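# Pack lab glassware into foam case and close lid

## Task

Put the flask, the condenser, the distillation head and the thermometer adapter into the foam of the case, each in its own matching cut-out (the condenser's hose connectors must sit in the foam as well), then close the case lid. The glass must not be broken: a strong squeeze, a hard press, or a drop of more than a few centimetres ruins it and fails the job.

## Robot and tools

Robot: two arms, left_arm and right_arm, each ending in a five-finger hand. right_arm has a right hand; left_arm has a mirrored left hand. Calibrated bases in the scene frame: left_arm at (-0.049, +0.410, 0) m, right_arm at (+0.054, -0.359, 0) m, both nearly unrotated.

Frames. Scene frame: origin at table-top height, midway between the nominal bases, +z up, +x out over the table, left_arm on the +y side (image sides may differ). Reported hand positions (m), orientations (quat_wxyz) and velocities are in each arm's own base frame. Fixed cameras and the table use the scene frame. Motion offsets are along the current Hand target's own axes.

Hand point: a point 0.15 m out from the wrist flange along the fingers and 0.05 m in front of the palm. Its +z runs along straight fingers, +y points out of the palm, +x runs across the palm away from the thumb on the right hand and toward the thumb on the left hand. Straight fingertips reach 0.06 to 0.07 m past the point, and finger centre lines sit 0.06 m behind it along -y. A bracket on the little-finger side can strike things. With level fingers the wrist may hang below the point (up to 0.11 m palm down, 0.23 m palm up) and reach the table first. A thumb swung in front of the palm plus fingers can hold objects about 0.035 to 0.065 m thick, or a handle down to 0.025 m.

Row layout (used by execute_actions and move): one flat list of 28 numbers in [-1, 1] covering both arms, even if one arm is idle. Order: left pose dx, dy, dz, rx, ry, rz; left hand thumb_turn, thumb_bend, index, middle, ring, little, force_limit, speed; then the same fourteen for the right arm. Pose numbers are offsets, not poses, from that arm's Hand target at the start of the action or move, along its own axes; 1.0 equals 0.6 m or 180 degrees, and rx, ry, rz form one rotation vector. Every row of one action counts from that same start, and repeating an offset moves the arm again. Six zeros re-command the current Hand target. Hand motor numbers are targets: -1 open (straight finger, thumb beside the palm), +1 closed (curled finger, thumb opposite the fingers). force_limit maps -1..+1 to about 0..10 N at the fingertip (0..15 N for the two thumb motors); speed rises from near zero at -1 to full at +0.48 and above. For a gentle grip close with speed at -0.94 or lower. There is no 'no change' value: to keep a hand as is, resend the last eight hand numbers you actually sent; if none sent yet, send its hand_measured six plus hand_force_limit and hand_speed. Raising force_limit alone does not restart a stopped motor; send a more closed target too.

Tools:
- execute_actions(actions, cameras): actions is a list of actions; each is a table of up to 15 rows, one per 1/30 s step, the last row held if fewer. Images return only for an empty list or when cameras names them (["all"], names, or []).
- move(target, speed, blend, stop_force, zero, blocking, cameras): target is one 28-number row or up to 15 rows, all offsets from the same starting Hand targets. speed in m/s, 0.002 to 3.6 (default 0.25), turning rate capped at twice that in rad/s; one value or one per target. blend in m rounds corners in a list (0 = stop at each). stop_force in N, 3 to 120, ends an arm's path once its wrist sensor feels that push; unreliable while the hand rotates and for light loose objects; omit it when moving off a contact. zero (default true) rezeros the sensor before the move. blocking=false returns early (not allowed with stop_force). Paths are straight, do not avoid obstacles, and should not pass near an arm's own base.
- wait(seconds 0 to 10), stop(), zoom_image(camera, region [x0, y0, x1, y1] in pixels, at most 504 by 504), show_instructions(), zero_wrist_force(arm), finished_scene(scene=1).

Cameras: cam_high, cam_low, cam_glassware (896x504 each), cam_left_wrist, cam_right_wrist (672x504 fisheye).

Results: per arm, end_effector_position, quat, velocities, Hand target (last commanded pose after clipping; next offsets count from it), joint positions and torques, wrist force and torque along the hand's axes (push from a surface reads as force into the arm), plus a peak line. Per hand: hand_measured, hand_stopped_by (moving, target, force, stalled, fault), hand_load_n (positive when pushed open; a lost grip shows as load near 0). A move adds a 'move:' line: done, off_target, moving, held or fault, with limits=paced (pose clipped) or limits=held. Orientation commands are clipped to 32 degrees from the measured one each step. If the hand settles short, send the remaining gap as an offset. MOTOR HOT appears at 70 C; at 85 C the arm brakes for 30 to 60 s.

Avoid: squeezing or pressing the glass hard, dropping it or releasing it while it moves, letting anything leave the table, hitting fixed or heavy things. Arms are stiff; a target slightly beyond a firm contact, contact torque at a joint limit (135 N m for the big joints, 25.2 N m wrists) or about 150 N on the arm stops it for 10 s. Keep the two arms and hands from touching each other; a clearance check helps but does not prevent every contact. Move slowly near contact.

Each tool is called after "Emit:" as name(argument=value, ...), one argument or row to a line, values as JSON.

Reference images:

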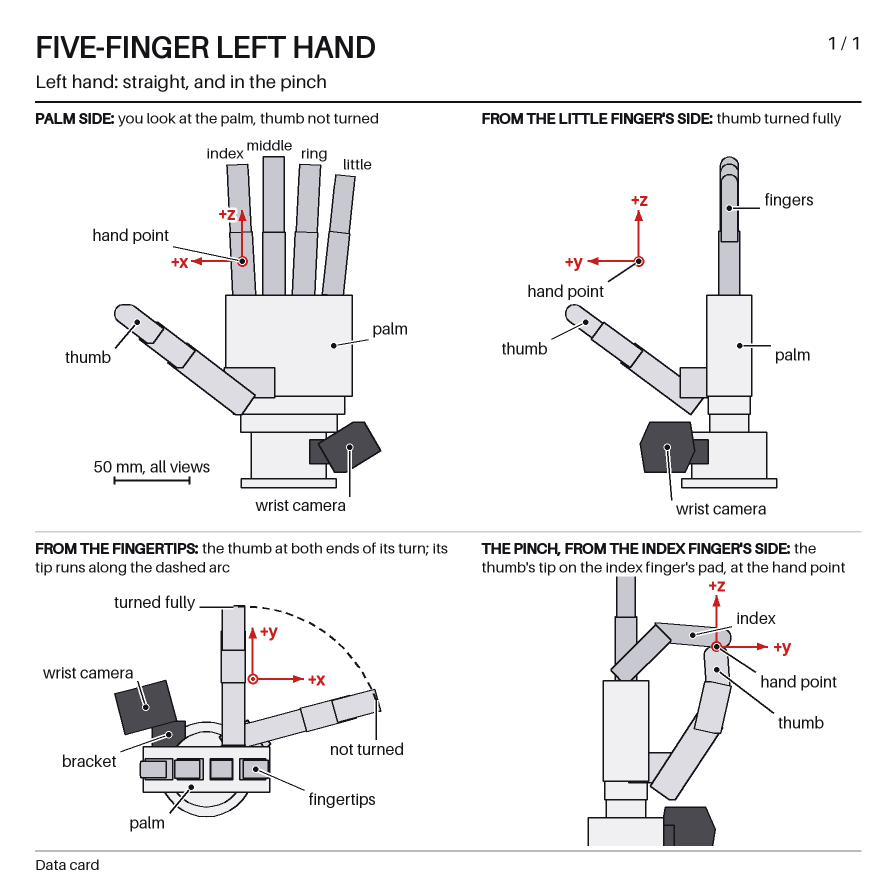

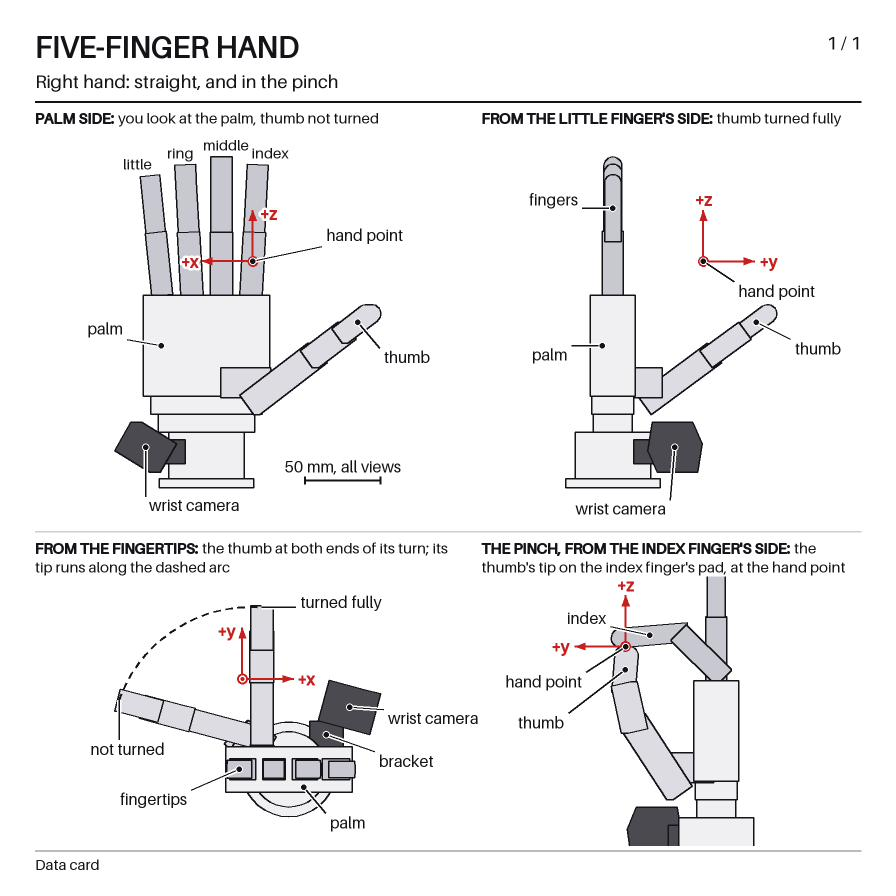

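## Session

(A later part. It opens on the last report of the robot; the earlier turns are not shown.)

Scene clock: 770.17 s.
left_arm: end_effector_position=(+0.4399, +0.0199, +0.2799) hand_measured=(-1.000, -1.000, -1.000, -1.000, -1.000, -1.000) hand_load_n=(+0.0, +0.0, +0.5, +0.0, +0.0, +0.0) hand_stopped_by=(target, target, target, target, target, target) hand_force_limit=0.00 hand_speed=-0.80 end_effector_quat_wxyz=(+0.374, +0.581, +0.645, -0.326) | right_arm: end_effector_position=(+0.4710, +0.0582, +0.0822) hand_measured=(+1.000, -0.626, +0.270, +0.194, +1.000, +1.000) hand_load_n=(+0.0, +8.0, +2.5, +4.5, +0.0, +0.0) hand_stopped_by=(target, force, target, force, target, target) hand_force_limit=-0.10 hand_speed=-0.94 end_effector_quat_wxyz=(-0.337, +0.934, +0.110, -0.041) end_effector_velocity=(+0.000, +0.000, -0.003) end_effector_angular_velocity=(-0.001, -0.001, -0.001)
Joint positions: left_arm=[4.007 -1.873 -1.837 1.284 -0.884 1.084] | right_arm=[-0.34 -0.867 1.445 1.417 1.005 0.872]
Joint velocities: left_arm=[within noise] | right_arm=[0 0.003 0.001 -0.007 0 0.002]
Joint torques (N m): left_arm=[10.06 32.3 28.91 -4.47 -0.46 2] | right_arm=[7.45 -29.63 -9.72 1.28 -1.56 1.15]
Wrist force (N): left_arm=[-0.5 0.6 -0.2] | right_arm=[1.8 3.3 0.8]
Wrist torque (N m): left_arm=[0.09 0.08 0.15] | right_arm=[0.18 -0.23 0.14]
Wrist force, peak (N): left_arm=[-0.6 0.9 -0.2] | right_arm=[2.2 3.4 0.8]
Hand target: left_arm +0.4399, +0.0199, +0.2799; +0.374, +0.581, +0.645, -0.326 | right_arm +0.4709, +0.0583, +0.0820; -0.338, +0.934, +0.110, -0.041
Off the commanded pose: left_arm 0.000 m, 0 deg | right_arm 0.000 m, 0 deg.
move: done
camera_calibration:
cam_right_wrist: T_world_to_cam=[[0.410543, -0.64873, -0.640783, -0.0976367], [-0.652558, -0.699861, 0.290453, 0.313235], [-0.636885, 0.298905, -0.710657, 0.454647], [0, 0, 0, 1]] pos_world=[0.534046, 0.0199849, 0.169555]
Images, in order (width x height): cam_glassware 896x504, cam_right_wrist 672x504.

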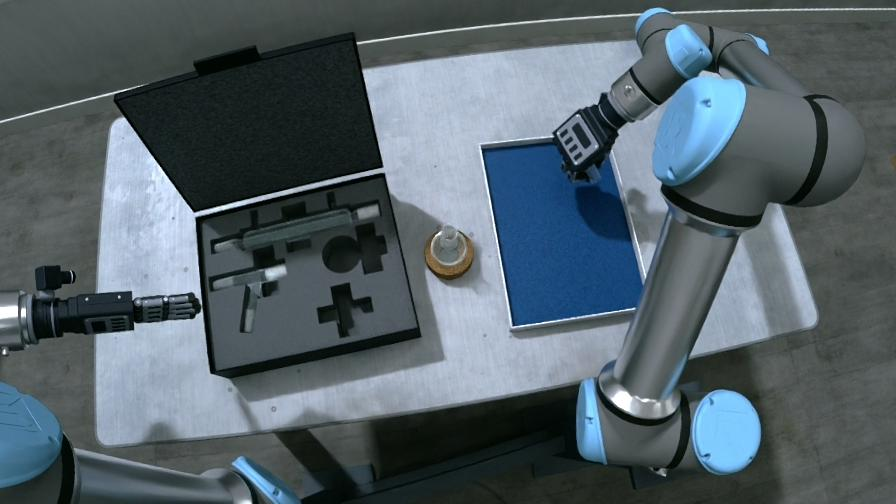

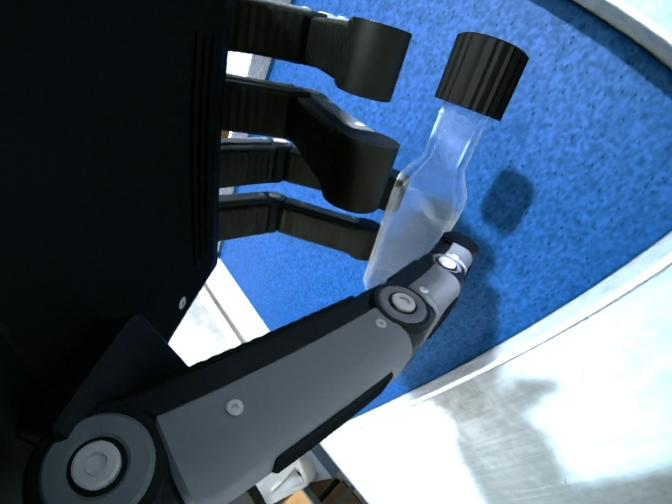

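Emit:
move(
  target=[
    [0,0,0,0,0,0,-1,-1,-1,-1,-1,-1,0,-0.8,0,-0.1371,-0.1634,0,0,0,1,-0.1,0.27,0.6,1,1,-0.1,-0.94],
    [0,0,0,0,0,0,-1,-1,-1,-1,-1,-1,0,-0.8,-0.0472,-0.7768,0.3733,0.0404,0.3957,0.3958,1,-0.1,0.27,0.6,1,1,-0.1,-0.94],
    [0,0,0,0,0,0,-1,-1,-1,-1,-1,-1,0,-0.8,-0.0472,-0.6857,0.4818,0.0404,0.3957,0.3958,1,-0.1,0.27,0.6,1,1,-0.1,-0.94],
  ],
  speed=[0.15,0.25,0.12],
  blend=[0.02,0.01,0],
  cameras=["all"],
)

Scene clock: 785.13 s.
left_arm: end_effector_position=(+0.4399, +0.0199, +0.2799) hand_measured=(-1.000, -1.000, -1.000, -1.000, -1.000, -1.000) hand_load_n=(+0.0, +0.0, +0.0, +0.0, +0.0, +0.0) hand_stopped_by=(target, target, target, target, target, target) hand_force_limit=0.00 hand_speed=-0.80 end_effector_quat_wxyz=(+0.374, +0.581, +0.645, -0.326) | right_arm: end_effector_position=(+0.3268, +0.5391, +0.1229) hand_measured=(+1.000, -0.626, +0.270, +0.194, +1.000, +1.000) hand_load_n=(+0.0, +8.0, +3.0, +4.5, +0.0, +0.0) hand_stopped_by=(target, force, target, force, target, target) hand_force_limit=-0.10 hand_speed=-0.94 end_effector_quat_wxyz=(-0.304, +0.657, -0.624, +0.293)
Joint positions: left_arm=[4.007 -1.873 -1.837 1.284 -0.884 1.084] | right_arm=[0.981 -1.006 1.354 0.608 2.234 3.853]
Joint torques (N m): left_arm=[10.24 33.11 28.51 -4.39 -0.41 2.09] | right_arm=[-4.51 -45.03 -19.4 0.63 -0.05 -1.43]
Wrist force (N): left_arm=[-0.5 0.6 -0.3] | right_arm=[1.3 3.8 0.0]
Wrist torque (N m): left_arm=[0.10 0.08 0.15] | right_arm=[0.29 -0.13 0.24]
Wrist force, peak (N): left_arm=[-0.6 0.9 -0.5] | right_arm=[1.7 5.0 0.7]
Hand target: left_arm +0.4399, +0.0199, +0.2799; +0.374, +0.581, +0.645, -0.326 | right_arm +0.3268, +0.5391, +0.1229; -0.304, +0.657, -0.624, +0.293
Off the commanded pose: left_arm 0.000 m, 0 deg | right_arm 0.000 m, 0 deg.
move: done
camera_calibration:
cam_left_wrist: T_world_to_cam=[[-0.962542, -0.00103046, -0.271131, 0.50176], [0.128401, 0.879017, -0.459177, 0.0524269], [0.238802, -0.47679, -0.845958, 0.251319], [0, 0, 0, 1]] pos_world=[0.416218, 0.0742593, 0.372721]
cam_right_wrist: T_world_to_cam=[[-0.588787, -0.282271, -0.757399, 0.442887], [-0.61006, 0.769895, 0.18732, -0.249652], [0.530242, 0.57235, -0.625506, -0.291262], [0, 0, 0, 1]] pos_world=[0.262903, 0.483924, 0.200021]

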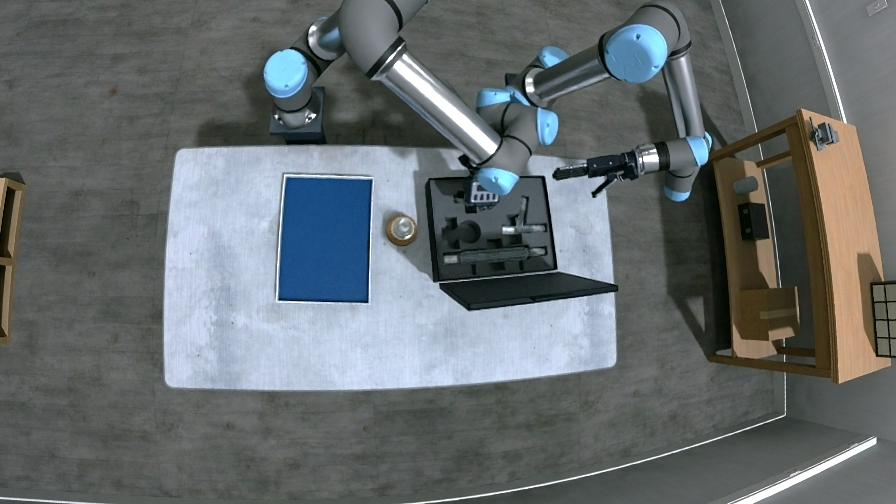

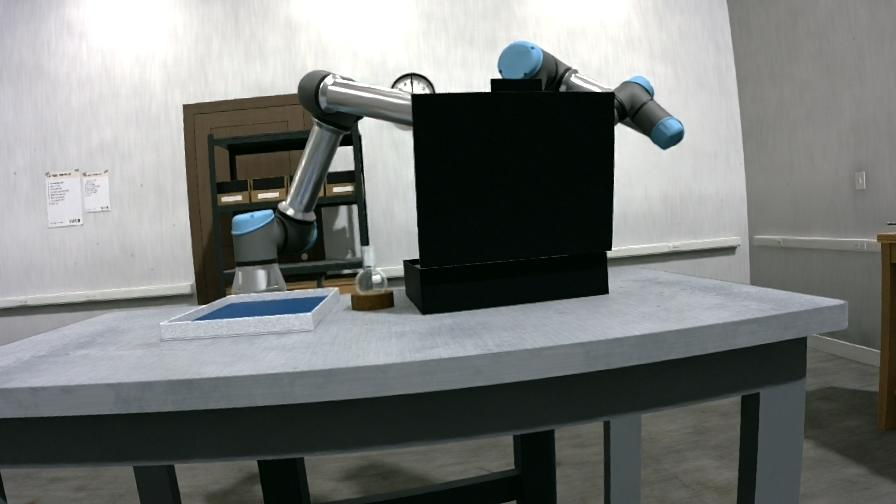

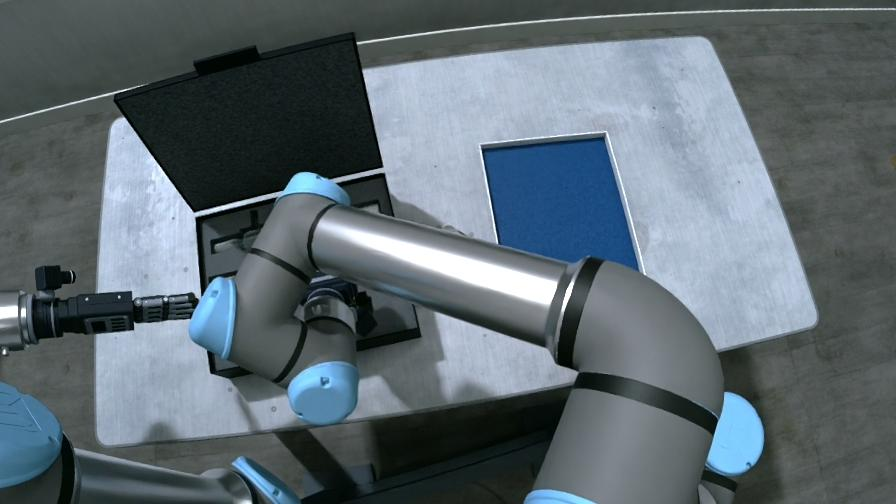

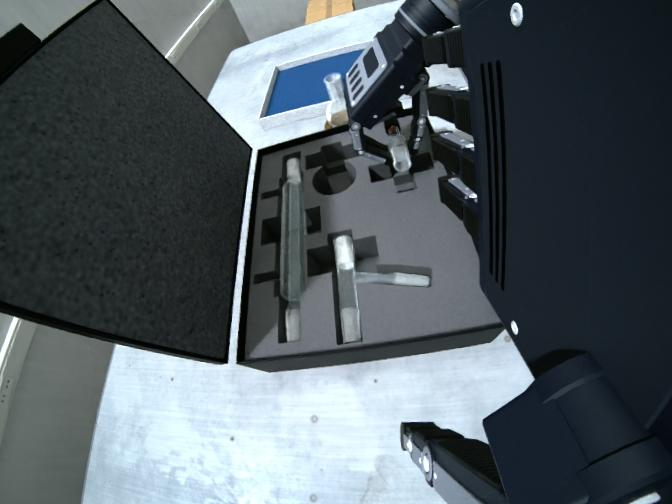

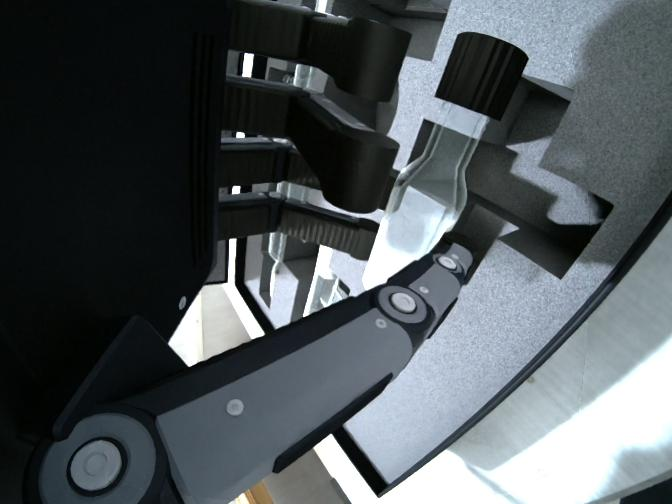

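Emit:
zoom_image(
  camera="cam_left_wrist",
  region=[340, 90, 450, 220],
)

Emit:
zoom_image(
  camera="cam_high",
  region=[445, 165, 515, 225],
)

Emit:
zoom_image(
  camera="cam_right_wrist",
  region=[360, 0, 640, 300],
)

Emit:
zoom_image(
  camera="cam_glassware",
  region=[300, 260, 420, 360],
)

Scaled by 3.877 from the camera's 672x504 image, which has a finer 960x720 frame.

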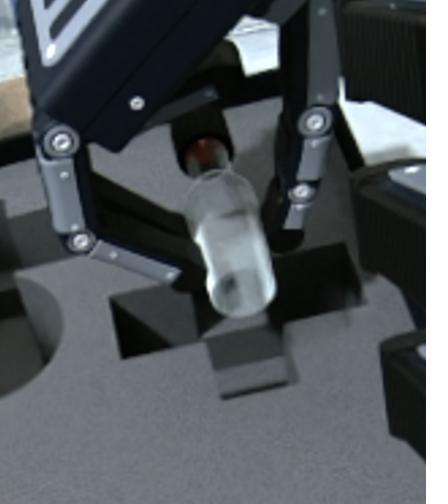

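Scaled by 7.200 from the camera's 896x504 image, which has a finer 1280x720 frame.

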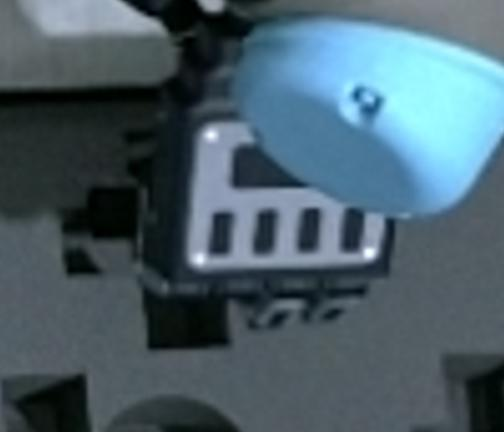

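Scaled by 1.680 from the camera's 672x504 image, which has a finer 960x720 frame.

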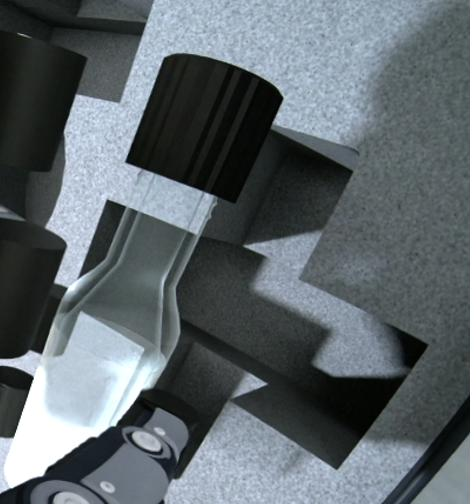

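Scaled by 4.200 from the camera's 896x504 image, which has a finer 1280x720 frame.

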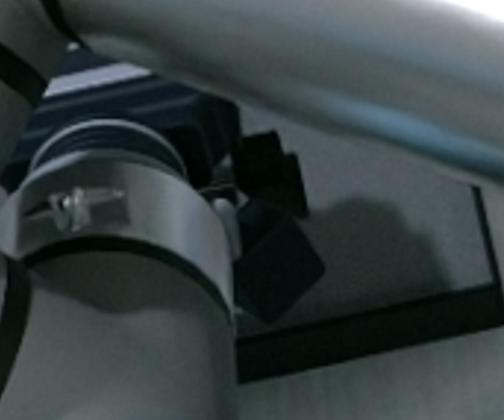

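Emit:
zoom_image(
  camera="cam_left_wrist",
  region=[375, 110, 425, 200],
)

Scaled by 5.600 from the camera's 672x504 image, which has a finer 960x720 frame.

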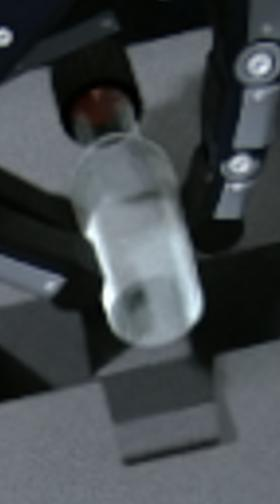

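Emit:
move(
  target=[0,0,0,0,0,0,-1,-1,-1,-1,-1,-1,0,-0.8,-0.0006,0.0243,0.0178,0,-0.00426,-0.00357,1,-0.1,0.27,0.6,1,1,-0.1,-0.94],
  speed=0.05,
  cameras=["cam_left_wrist","cam_right_wrist","cam_glassware","cam_high"],
)

Emit:
zoom_image(
  camera="cam_left_wrist",
  region=[375, 110, 425, 200],
)

Emit:
zoom_image(
  camera="cam_right_wrist",
  region=[420, 0, 640, 300],
)

Scene clock: 805.67 s.
left_arm: end_effector_position=(+0.4399, +0.0199, +0.2799) hand_measured=(-1.000, -1.000, -1.000, -1.000, -1.000, -1.000) hand_load_n=(+0.0, +0.0, +0.0, +0.0, +0.0, +0.0) hand_stopped_by=(target, target, target, target, target, target) hand_force_limit=0.00 hand_speed=-0.80 end_effector_quat_wxyz=(+0.374, +0.581, +0.645, -0.326) | right_arm: end_effector_position=(+0.3255, +0.5393, +0.1046) hand_measured=(+1.000, -0.626, +0.270, +0.194, +1.000, +1.000) hand_load_n=(+0.0, +7.5, +3.0, +5.0, +0.0, +0.0) hand_stopped_by=(target, force, target, force, target, target) hand_force_limit=-0.10 hand_speed=-0.94 end_effector_quat_wxyz=(-0.307, +0.663, -0.619, +0.290)
Joint positions: left_arm=[4.007 -1.873 -1.837 1.284 -0.884 1.084] | right_arm=[0.979 -0.998 1.389 0.554 2.223 3.833]
Joint torques (N m): left_arm=[10.11 31.96 28.58 -4.56 -0.33 2.06] | right_arm=[-1.5 -47.22 -26.08 2.52 2.27 1.27]
Wrist force (N): left_arm=[-0.2 0.5 -0.2] | right_arm=[1.2 3.9 -0.2]
Wrist torque (N m): left_arm=[0.08 0.04 0.17] | right_arm=[0.32 -0.12 0.19]
Wrist force, peak (N): left_arm=[-0.5 1.1 -0.5] | right_arm=[1.7 4.1 0.3]
Hand target: left_arm +0.4399, +0.0199, +0.2799; +0.374, +0.581, +0.645, -0.326 | right_arm +0.3256, +0.5393, +0.1048; -0.307, +0.663, -0.619, +0.290
Off the commanded pose: left_arm 0.000 m, 0 deg | right_arm 0.000 m, 0 deg.
move: done
camera_calibration:
cam_left_wrist: T_world_to_cam=[[-0.962542, -0.00103046, -0.271131, 0.50176], [0.128401, 0.879017, -0.459177, 0.0524269], [0.238802, -0.47679, -0.845958, 0.251319], [0, 0, 0, 1]] pos_world=[0.416218, 0.0742593, 0.372721]
cam_right_wrist: T_world_to_cam=[[-0.583969, -0.292732, -0.757158, 0.43246], [-0.62344, 0.759092, 0.187357, -0.237008], [0.519907, 0.581453, -0.625787, -0.303656], [0, 0, 0, 1]] pos_world=[0.262656, 0.483068, 0.181822]
Images, in order (width x height): cam_high 896x504, cam_glassware 896x504, cam_left_wrist 672x504, cam_right_wrist 672x504.

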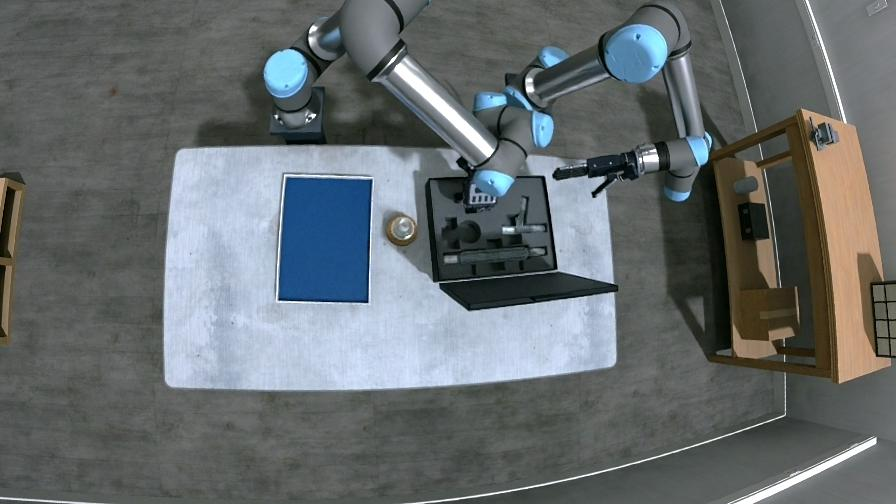

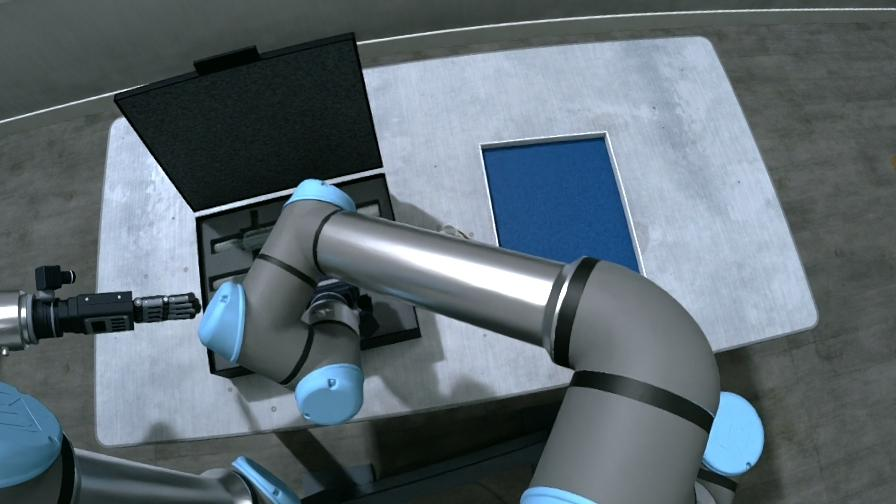

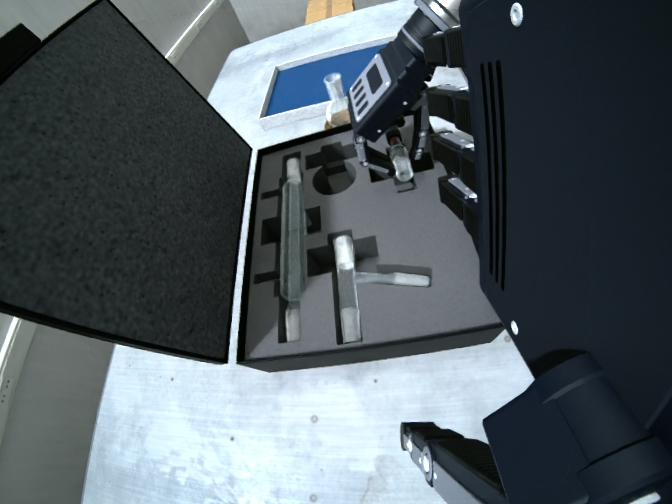

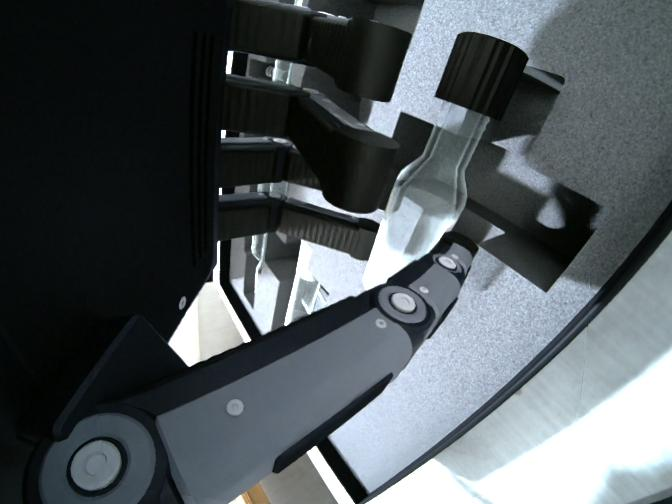

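Scaled by 5.600 from the camera's 672x504 image, which has a finer 960x720 frame.

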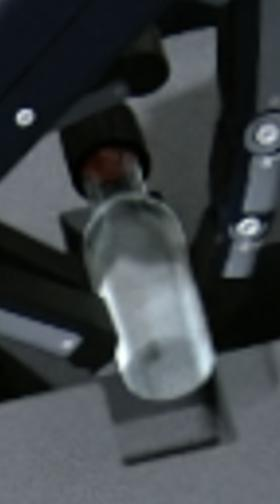

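Scaled by 1.680 from the camera's 672x504 image, which has a finer 960x720 frame.

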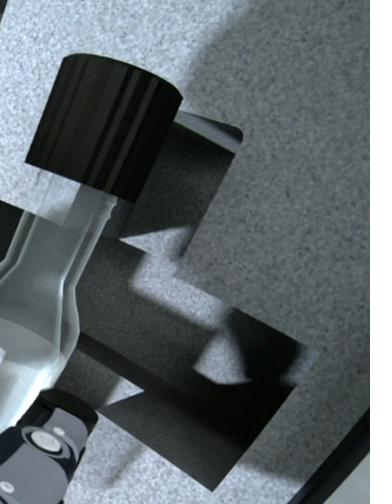

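Emit:
move(
  target=[0,0,0,0,0,0,-1,-1,-1,-1,-1,-1,0,-0.8,0.0012,0.0157,0.0132,0,0,0,1,-0.1,0.27,0.6,1,1,-0.1,-0.94],
  speed=0.03,
  stop_force=4,
  cameras=["cam_left_wrist","cam_right_wrist"],
)

Emit:
zoom_image(
  camera="cam_left_wrist",
  region=[375, 110, 425, 200],
)

Emit:
zoom_image(
  camera="cam_right_wrist",
  region=[420, 0, 640, 300],
)

Scene clock: 812.17 s.
left_arm: end_effector_position=(+0.4399, +0.0199, +0.2799) hand_measured=(-1.000, -1.000, -1.000, -1.000, -1.000, -1.000) hand_load_n=(+0.0, +0.0, +0.0, +0.0, +0.0, +0.0) hand_stopped_by=(target, target, target, target, target, target) hand_force_limit=0.00 hand_speed=-0.80 end_effector_quat_wxyz=(+0.374, +0.581, +0.645, -0.326) | right_arm: end_effector_position=(+0.3256, +0.5385, +0.0925) hand_measured=(+1.000, -0.626, +0.270, +0.194, +1.000, +1.000) hand_load_n=(+0.0, +7.5, +3.0, +5.0, +0.0, +0.0) hand_stopped_by=(target, force, target, force, target, target) hand_force_limit=-0.10 hand_speed=-0.94 end_effector_quat_wxyz=(-0.307, +0.663, -0.619, +0.290)
Joint positions: left_arm=[4.007 -1.873 -1.837 1.284 -0.884 1.084] | right_arm=[0.978 -0.989 1.406 0.526 2.222 3.832]
Joint torques (N m): left_arm=[8.41 31.53 28.52 -4.37 -0.48 2.01] | right_arm=[-1.04 -48.13 -26.57 2.48 0.45 -0.68]
Wrist force (N): left_arm=[-0.6 0.7 -0.3] | right_arm=[1.8 3.8 0.0]
Wrist torque (N m): left_arm=[0.11 0.10 0.14] | right_arm=[0.29 -0.20 0.26]
Wrist force, peak (N): left_arm=[-0.6 0.9 -0.3] | right_arm=[1.9 4.0 -0.2]
Hand target: left_arm +0.4399, +0.0199, +0.2799; +0.374, +0.581, +0.645, -0.326 | right_arm +0.3256, +0.5385, +0.0925; -0.307, +0.663, -0.619, +0.290
Off the commanded pose: left_arm 0.000 m, 0 deg | right_arm 0.000 m, 0 deg.
move: done
camera_calibration:
cam_left_wrist: T_world_to_cam=[[-0.962542, -0.00103046, -0.271131, 0.50176], [0.128401, 0.879017, -0.459177, 0.0524269], [0.238802, -0.47679, -0.845958, 0.251319], [0, 0, 0, 1]] pos_world=[0.416218, 0.0742593, 0.372721]
cam_right_wrist: T_world_to_cam=[[-0.583786, -0.292336, -0.757451, 0.422934], [-0.623345, 0.759151, 0.187435, -0.234138], [0.520226, 0.581575, -0.625408, -0.311022], [0, 0, 0, 1]] pos_world=[0.262756, 0.482268, 0.169722]
Images, in order (width x height): cam_left_wrist 672x504, cam_right_wrist 672x504.

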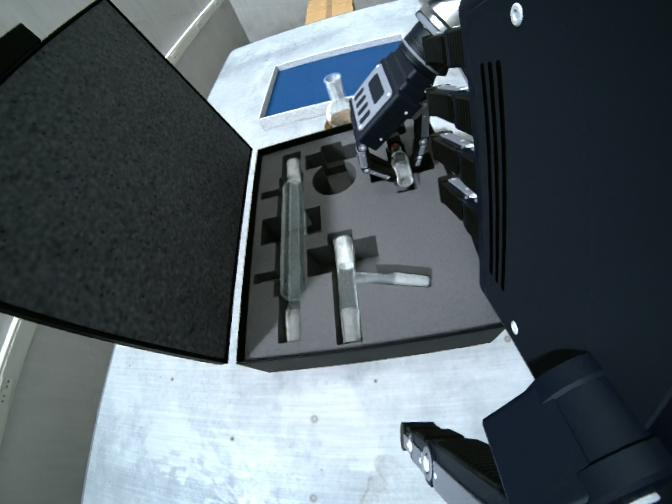

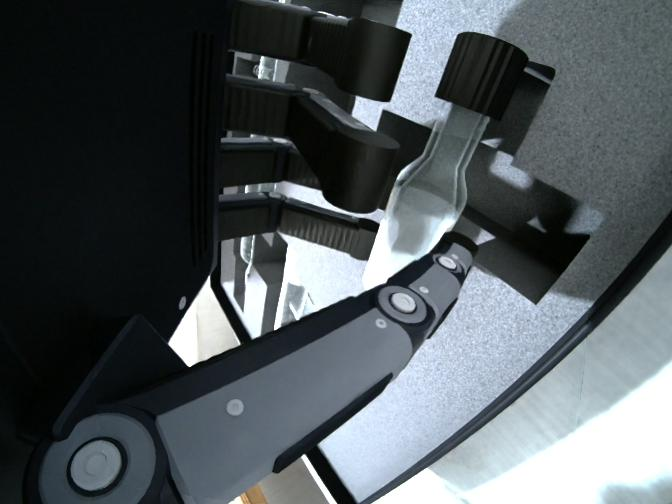

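Scaled by 5.600 from the camera's 672x504 image, which has a finer 960x720 frame.

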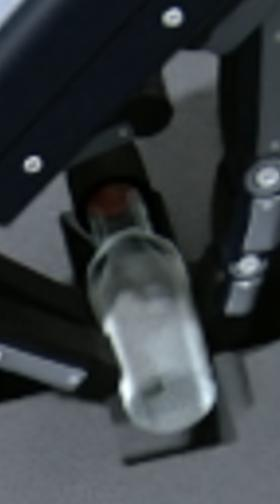

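Scaled by 1.680 from the camera's 672x504 image, which has a finer 960x720 frame.

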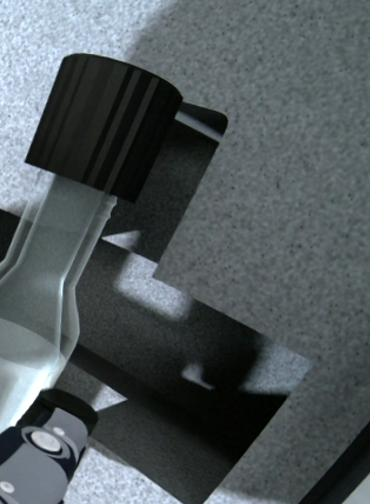

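Emit:
move(
  target=[0,0,0,0,0,0,-1,-1,-1,-1,-1,-1,0,-0.8,0,0.0101,0.0077,0,0,0,1,-0.1,0.27,0.6,1,1,-0.1,-0.94],
  speed=0.015,
  stop_force=3,
  cameras=["cam_left_wrist","cam_right_wrist"],
)

Emit:
zoom_image(
  camera="cam_left_wrist",
  region=[375, 110, 425, 200],
)

Emit:
zoom_image(
  camera="cam_right_wrist",
  region=[420, 0, 640, 300],
)

Scene clock: 818.37 s.
left_arm: end_effector_position=(+0.4399, +0.0199, +0.2799) hand_measured=(-1.000, -1.000, -1.000, -1.000, -1.000, -1.000) hand_load_n=(+0.0, +0.0, +0.0, +0.0, +0.0, +0.0) hand_stopped_by=(target, target, target, target, target, target) hand_force_limit=0.00 hand_speed=-0.80 end_effector_quat_wxyz=(+0.374, +0.581, +0.645, -0.326) | right_arm: end_effector_position=(+0.3253, +0.5385, +0.0849) hand_measured=(+1.000, -0.626, +0.270, +0.194, +1.000, +1.000) hand_load_n=(+0.0, +8.0, +2.5, +4.5, +0.0, +0.0) hand_stopped_by=(target, force, target, force, target, target) hand_force_limit=-0.10 hand_speed=-0.94 end_effector_quat_wxyz=(-0.307, +0.663, -0.619, +0.290)
Joint positions: left_arm=[4.007 -1.873 -1.837 1.284 -0.884 1.084] | right_arm=[0.978 -0.981 1.416 0.51 2.223 3.833]
Joint torques (N m): left_arm=[9.72 30.54 28.22 -4.12 -0.28 1.9] | right_arm=[4.4 -47.26 -26.12 2.53 1.73 -0.17]
Wrist force (N): left_arm=[-0.4 0.6 -0.5] | right_arm=[1.5 3.5 0.2]
Wrist torque (N m): left_arm=[0.12 0.05 0.15] | right_arm=[0.24 -0.17 0.15]
Wrist force, peak (N): left_arm=[-0.6 0.9 -0.4] | right_arm=[1.5 4.1 0.1]
Hand target: left_arm +0.4399, +0.0199, +0.2799; +0.374, +0.581, +0.645, -0.326 | right_arm +0.3253, +0.5385, +0.0849; -0.307, +0.663, -0.619, +0.290
Off the commanded pose: left_arm 0.000 m, 0 deg | right_arm 0.000 m, 0 deg.
move: done
camera_calibration:
cam_left_wrist: T_world_to_cam=[[-0.962542, -0.00103046, -0.271131, 0.50176], [0.128401, 0.879017, -0.459177, 0.0524269], [0.238802, -0.47679, -0.845958, 0.251319], [0, 0, 0, 1]] pos_world=[0.416218, 0.0742593, 0.372721]
cam_right_wrist: T_world_to_cam=[[-0.583786, -0.292336, -0.757451, 0.416868], [-0.623345, 0.759151, 0.187435, -0.232944], [0.520226, 0.581575, -0.625408, -0.31563], [0, 0, 0, 1]] pos_world=[0.262356, 0.482268, 0.162022]
Images, in order (width x height): cam_left_wrist 672x504, cam_right_wrist 672x504.

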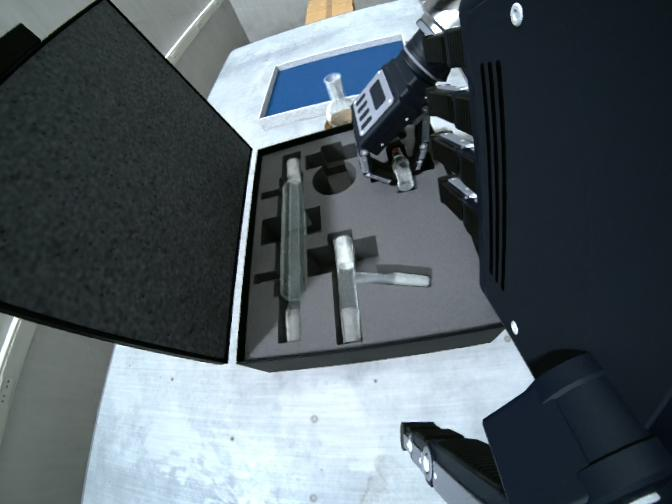

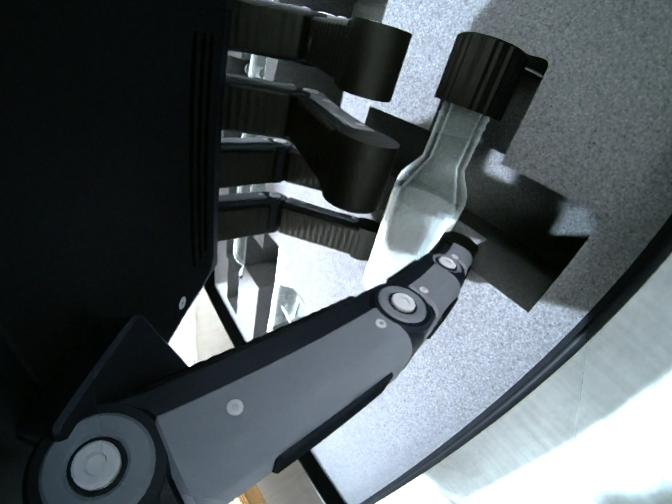

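Scaled by 5.600 from the camera's 672x504 image, which has a finer 960x720 frame.

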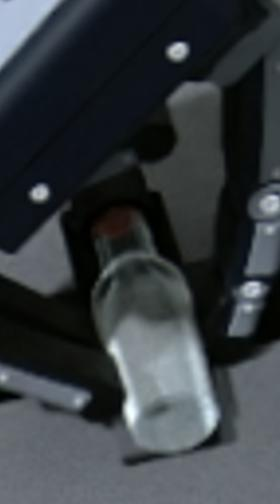

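Scaled by 1.680 from the camera's 672x504 image, which has a finer 960x720 frame.

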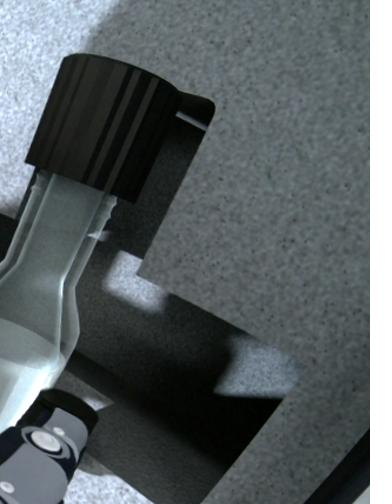

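Emit:
move(
  target=[
    [0,0,0,0,0,0,-1,-1,-1,-1,-1,-1,0,-0.8,0.0025,0.0001,-0.0001,0,0,0,1,-0.1,0.27,0.6,1,1,-0.1,-0.94],
    [0,0,0,0,0,0,-1,-1,-1,-1,-1,-1,0,-0.8,0.0025,0.0066,0.0051,0,0,0,1,-0.1,0.27,0.6,1,1,-0.1,-0.94],
  ],
  speed=0.012,
  stop_force=3,
  cameras=["cam_left_wrist","cam_right_wrist"],
)

Emit:
zoom_image(
  camera="cam_left_wrist",
  region=[375, 110, 425, 200],
)

Emit:
zoom_image(
  camera="cam_right_wrist",
  region=[420, 0, 640, 300],
)

Scene clock: 828.30 s.
left_arm: end_effector_position=(+0.4399, +0.0199, +0.2799) hand_measured=(-1.000, -1.000, -1.000, -1.000, -1.000, -1.000) hand_load_n=(+0.0, +0.0, +0.0, +0.0, +0.0, +0.0) hand_stopped_by=(target, target, target, target, target, target) hand_force_limit=0.00 hand_speed=-0.80 end_effector_quat_wxyz=(+0.374, +0.581, +0.645, -0.326) | right_arm: end_effector_position=(+0.3252, +0.5370, +0.0814) hand_measured=(+1.000, -0.626, +0.270, +0.194, +1.000, +1.000) hand_load_n=(+0.0, +7.5, +3.0, +4.5, +0.0, +0.0) hand_stopped_by=(target, force, target, force, target, target) hand_force_limit=-0.10 hand_speed=-0.94 end_effector_quat_wxyz=(-0.307, +0.663, -0.619, +0.290)
Joint positions: left_arm=[4.007 -1.873 -1.837 1.284 -0.884 1.084] | right_arm=[0.977 -0.981 1.426 0.499 2.222 3.831]
Joint torques (N m): left_arm=[8.56 29.83 28.01 -4.25 -0.41 1.99] | right_arm=[-3 -46.05 -25.15 0.8 -0.06 -1.73]
Wrist force (N): left_arm=[-0.3 0.8 -0.2] | right_arm=[0.7 1.0 -1.3]
Wrist torque (N m): left_arm=[0.13 0.05 0.15] | right_arm=[0.07 -0.14 0.18]
Wrist force, peak (N): left_arm=[-0.7 0.7 -0.4] | right_arm=[1.7 4.0 -0.1]
Hand target: left_arm +0.4399, +0.0199, +0.2799; +0.374, +0.581, +0.645, -0.326 | right_arm +0.3252, +0.5370, +0.0814; -0.307, +0.663, -0.619, +0.290 (not the last commanded pose)
Off the commanded pose: left_arm 0.000 m, 0 deg | right_arm 0.001 m, 0 deg.
move: contact (right_arm); path passed 1 of 2 targets
camera_calibration:
cam_left_wrist: T_world_to_cam=[[-0.962542, -0.00103046, -0.271131, 0.50176], [0.128401, 0.879017, -0.459177, 0.0524269], [0.238802, -0.47679, -0.845958, 0.251319], [0, 0, 0, 1]] pos_world=[0.416218, 0.0742593, 0.372721]
cam_right_wrist: T_world_to_cam=[[-0.583695, -0.292321, -0.757528, 0.413729], [-0.623428, 0.759079, 0.187448, -0.231019], [0.520228, 0.581677, -0.625311, -0.316953], [0, 0, 0, 1]] pos_world=[0.262355, 0.480667, 0.158521]
Images, in order (width x height): cam_left_wrist 672x504, cam_right_wrist 672x504.

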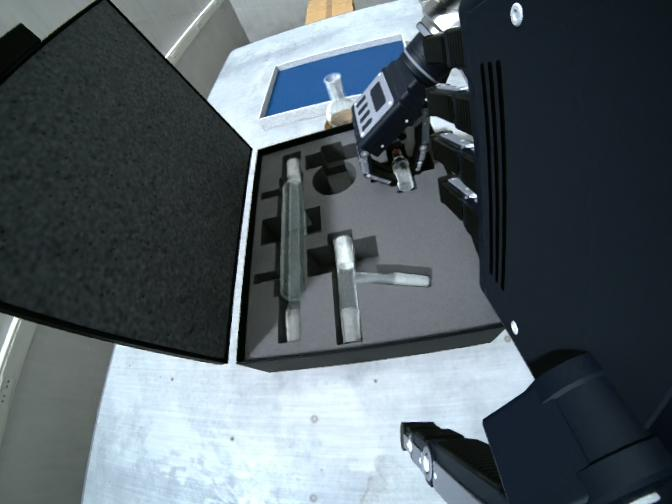

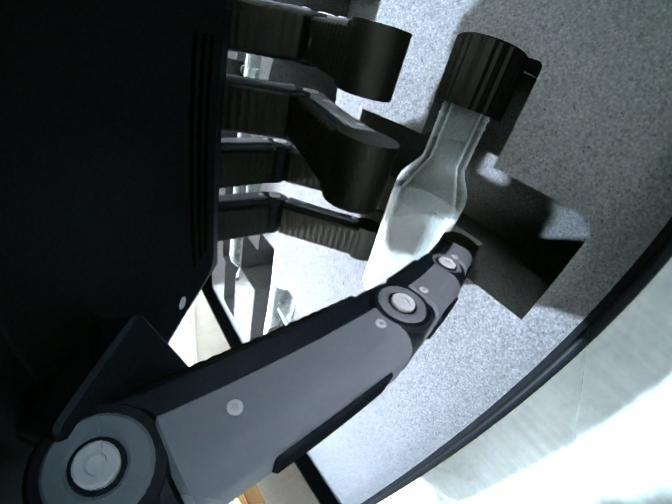

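Scaled by 5.600 from the camera's 672x504 image, which has a finer 960x720 frame.

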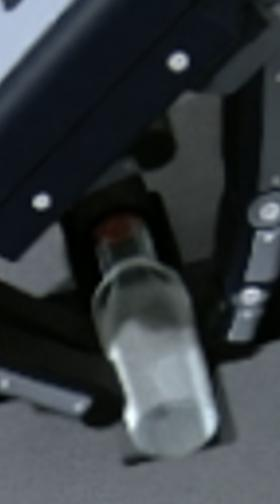

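Scaled by 1.680 from the camera's 672x504 image, which has a finer 960x720 frame.

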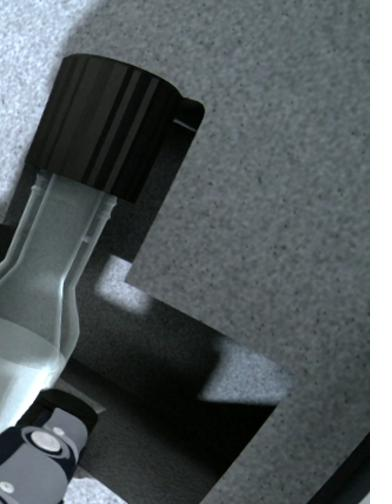

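Emit:
zoom_image(
  camera="cam_left_wrist",
  region=[388, 165, 422, 199],
)

Emit:
zoom_image(
  camera="cam_right_wrist",
  region=[500, 20, 580, 100],
)

Scaled by 14.824 from the camera's 672x504 image, which has a finer 960x720 frame.

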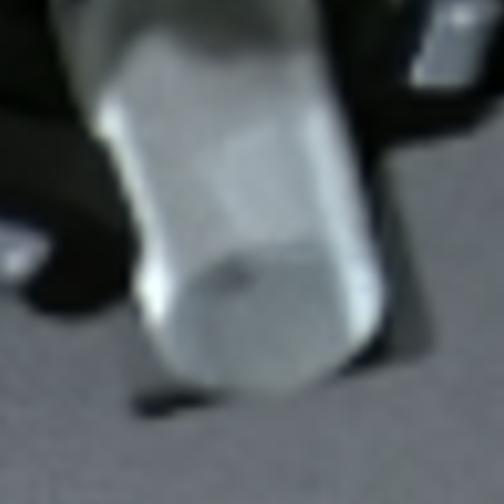

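Scaled by 6.300 from the camera's 672x504 image, which has a finer 960x720 frame.

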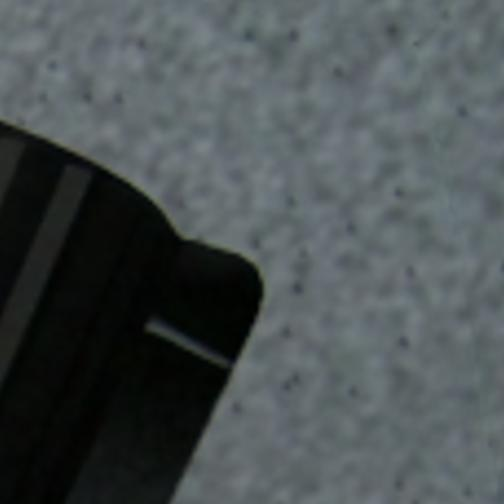

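Emit:
move(
  target=[-0.2278,-0.0163,0.0580,0,0,0,-1,-1,-1,-1,-1,-1,0,-0.8,0,0,0,0,0,0,1,-0.1,0.27,0.6,1,1,-0.1,-0.94],
  speed=0.15,
  cameras=["cam_left_wrist","cam_high"],
)

Emit:
zoom_image(
  camera="cam_left_wrist",
  region=[370, 230, 460, 320],
)

Scene clock: 860.40 s.
left_arm: end_effector_position=(+0.4399, -0.0800, +0.3799) hand_measured=(-1.000, -1.000, -1.000, -1.000, -1.000, -1.000) hand_load_n=(+0.0, +0.0, +0.0, +0.0, -0.5, +0.0) hand_stopped_by=(target, target, target, target, target, target) hand_force_limit=0.00 hand_speed=-0.80 end_effector_quat_wxyz=(+0.374, +0.581, +0.645, -0.326) | right_arm: end_effector_position=(+0.3252, +0.5370, +0.0814) hand_measured=(+1.000, -0.626, +0.270, +0.194, +1.000, +1.000) hand_load_n=(+0.0, +7.5, +3.0, +4.5, +0.0, +0.0) hand_stopped_by=(target, force, target, force, target, target) hand_force_limit=-0.10 hand_speed=-0.94 end_effector_quat_wxyz=(-0.307, +0.663, -0.619, +0.290)
Joint positions: left_arm=[3.812 -1.685 -1.763 1.152 -0.745 0.896] | right_arm=[0.977 -0.981 1.426 0.499 2.222 3.831]
Joint torques (N m): left_arm=[0.84 26.55 3.21 -1.06 1.15 1.61] | right_arm=[-3.03 -46.25 -24.78 0.71 -0.01 -1.79]
Wrist force (N): left_arm=[-0.4 0.6 -0.4] | right_arm=[0.8 1.4 -1.2]
Wrist torque (N m): left_arm=[0.11 0.04 -0.05] | right_arm=[0.13 -0.15 0.20]
Wrist force, peak (N): left_arm=[-1.7 0.2 0.2] | right_arm=[1.0 1.6 -1.9]
Hand target: left_arm +0.4399, -0.0801, +0.3799; +0.374, +0.581, +0.645, -0.326 | right_arm +0.3252, +0.5370, +0.0814; -0.307, +0.663, -0.619, +0.290
Off the commanded pose: left_arm 0.000 m, 0 deg | right_arm 0.000 m, 0 deg.
move: done
camera_calibration:
cam_left_wrist: T_world_to_cam=[[-0.962526, -0.000923108, -0.271188, 0.52867], [0.128519, 0.879016, -0.459144, 0.186061], [0.238802, -0.476791, -0.845957, 0.288222], [0, 0, 0, 1]] pos_world=[0.416118, -0.0256407, 0.472621]
Images, in order (width x height): cam_high 896x504, cam_left_wrist 672x504.

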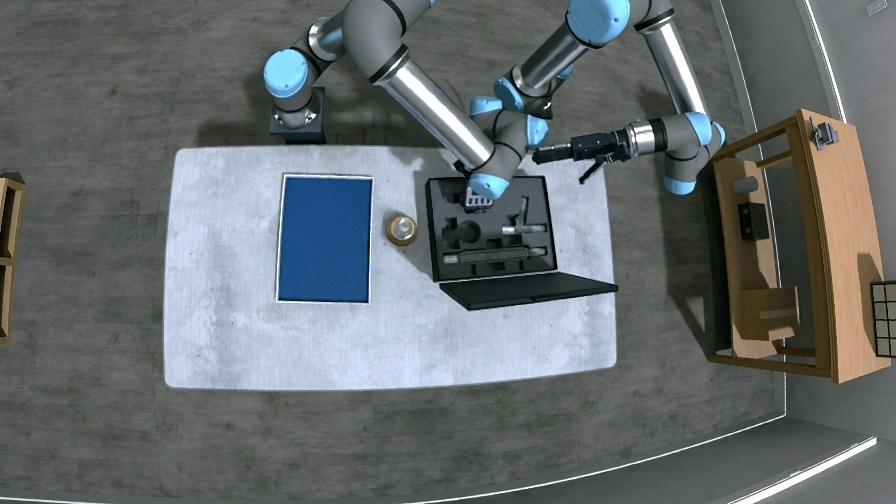

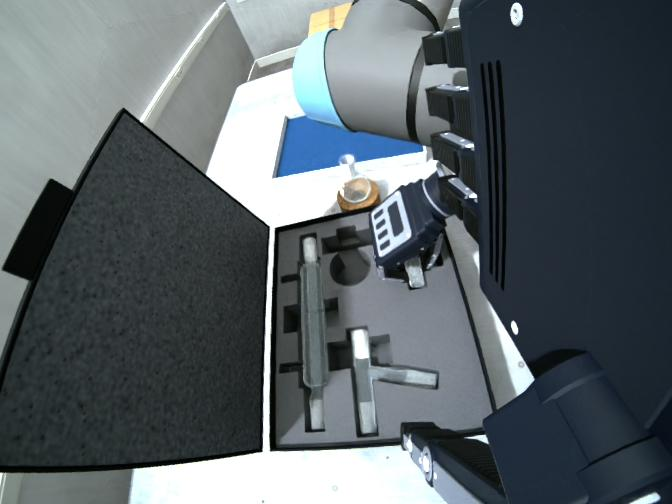

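Scaled by 5.600 from the camera's 672x504 image, which has a finer 960x720 frame.

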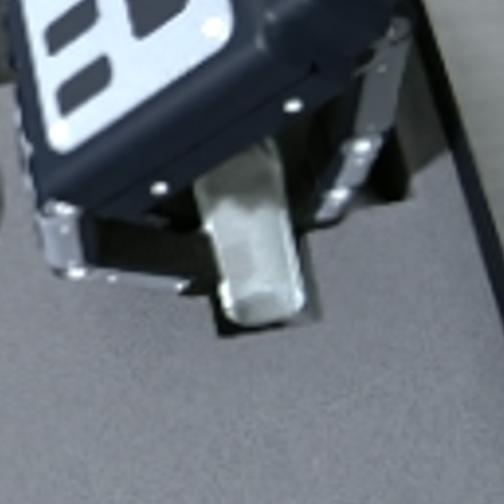

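Emit:
zoom_image(
  camera="cam_left_wrist",
  region=[400, 265, 435, 300],
)

Scaled by 14.400 from the camera's 672x504 image, which has a finer 960x720 frame.

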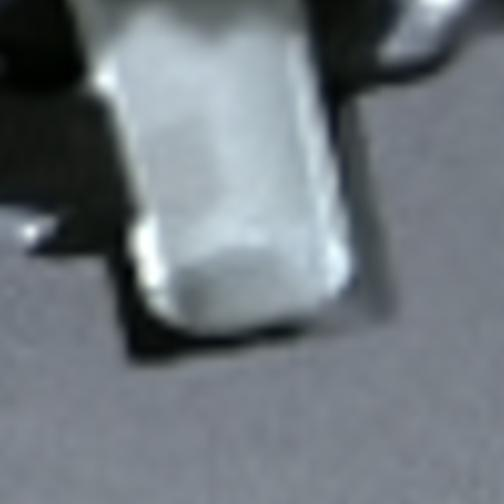

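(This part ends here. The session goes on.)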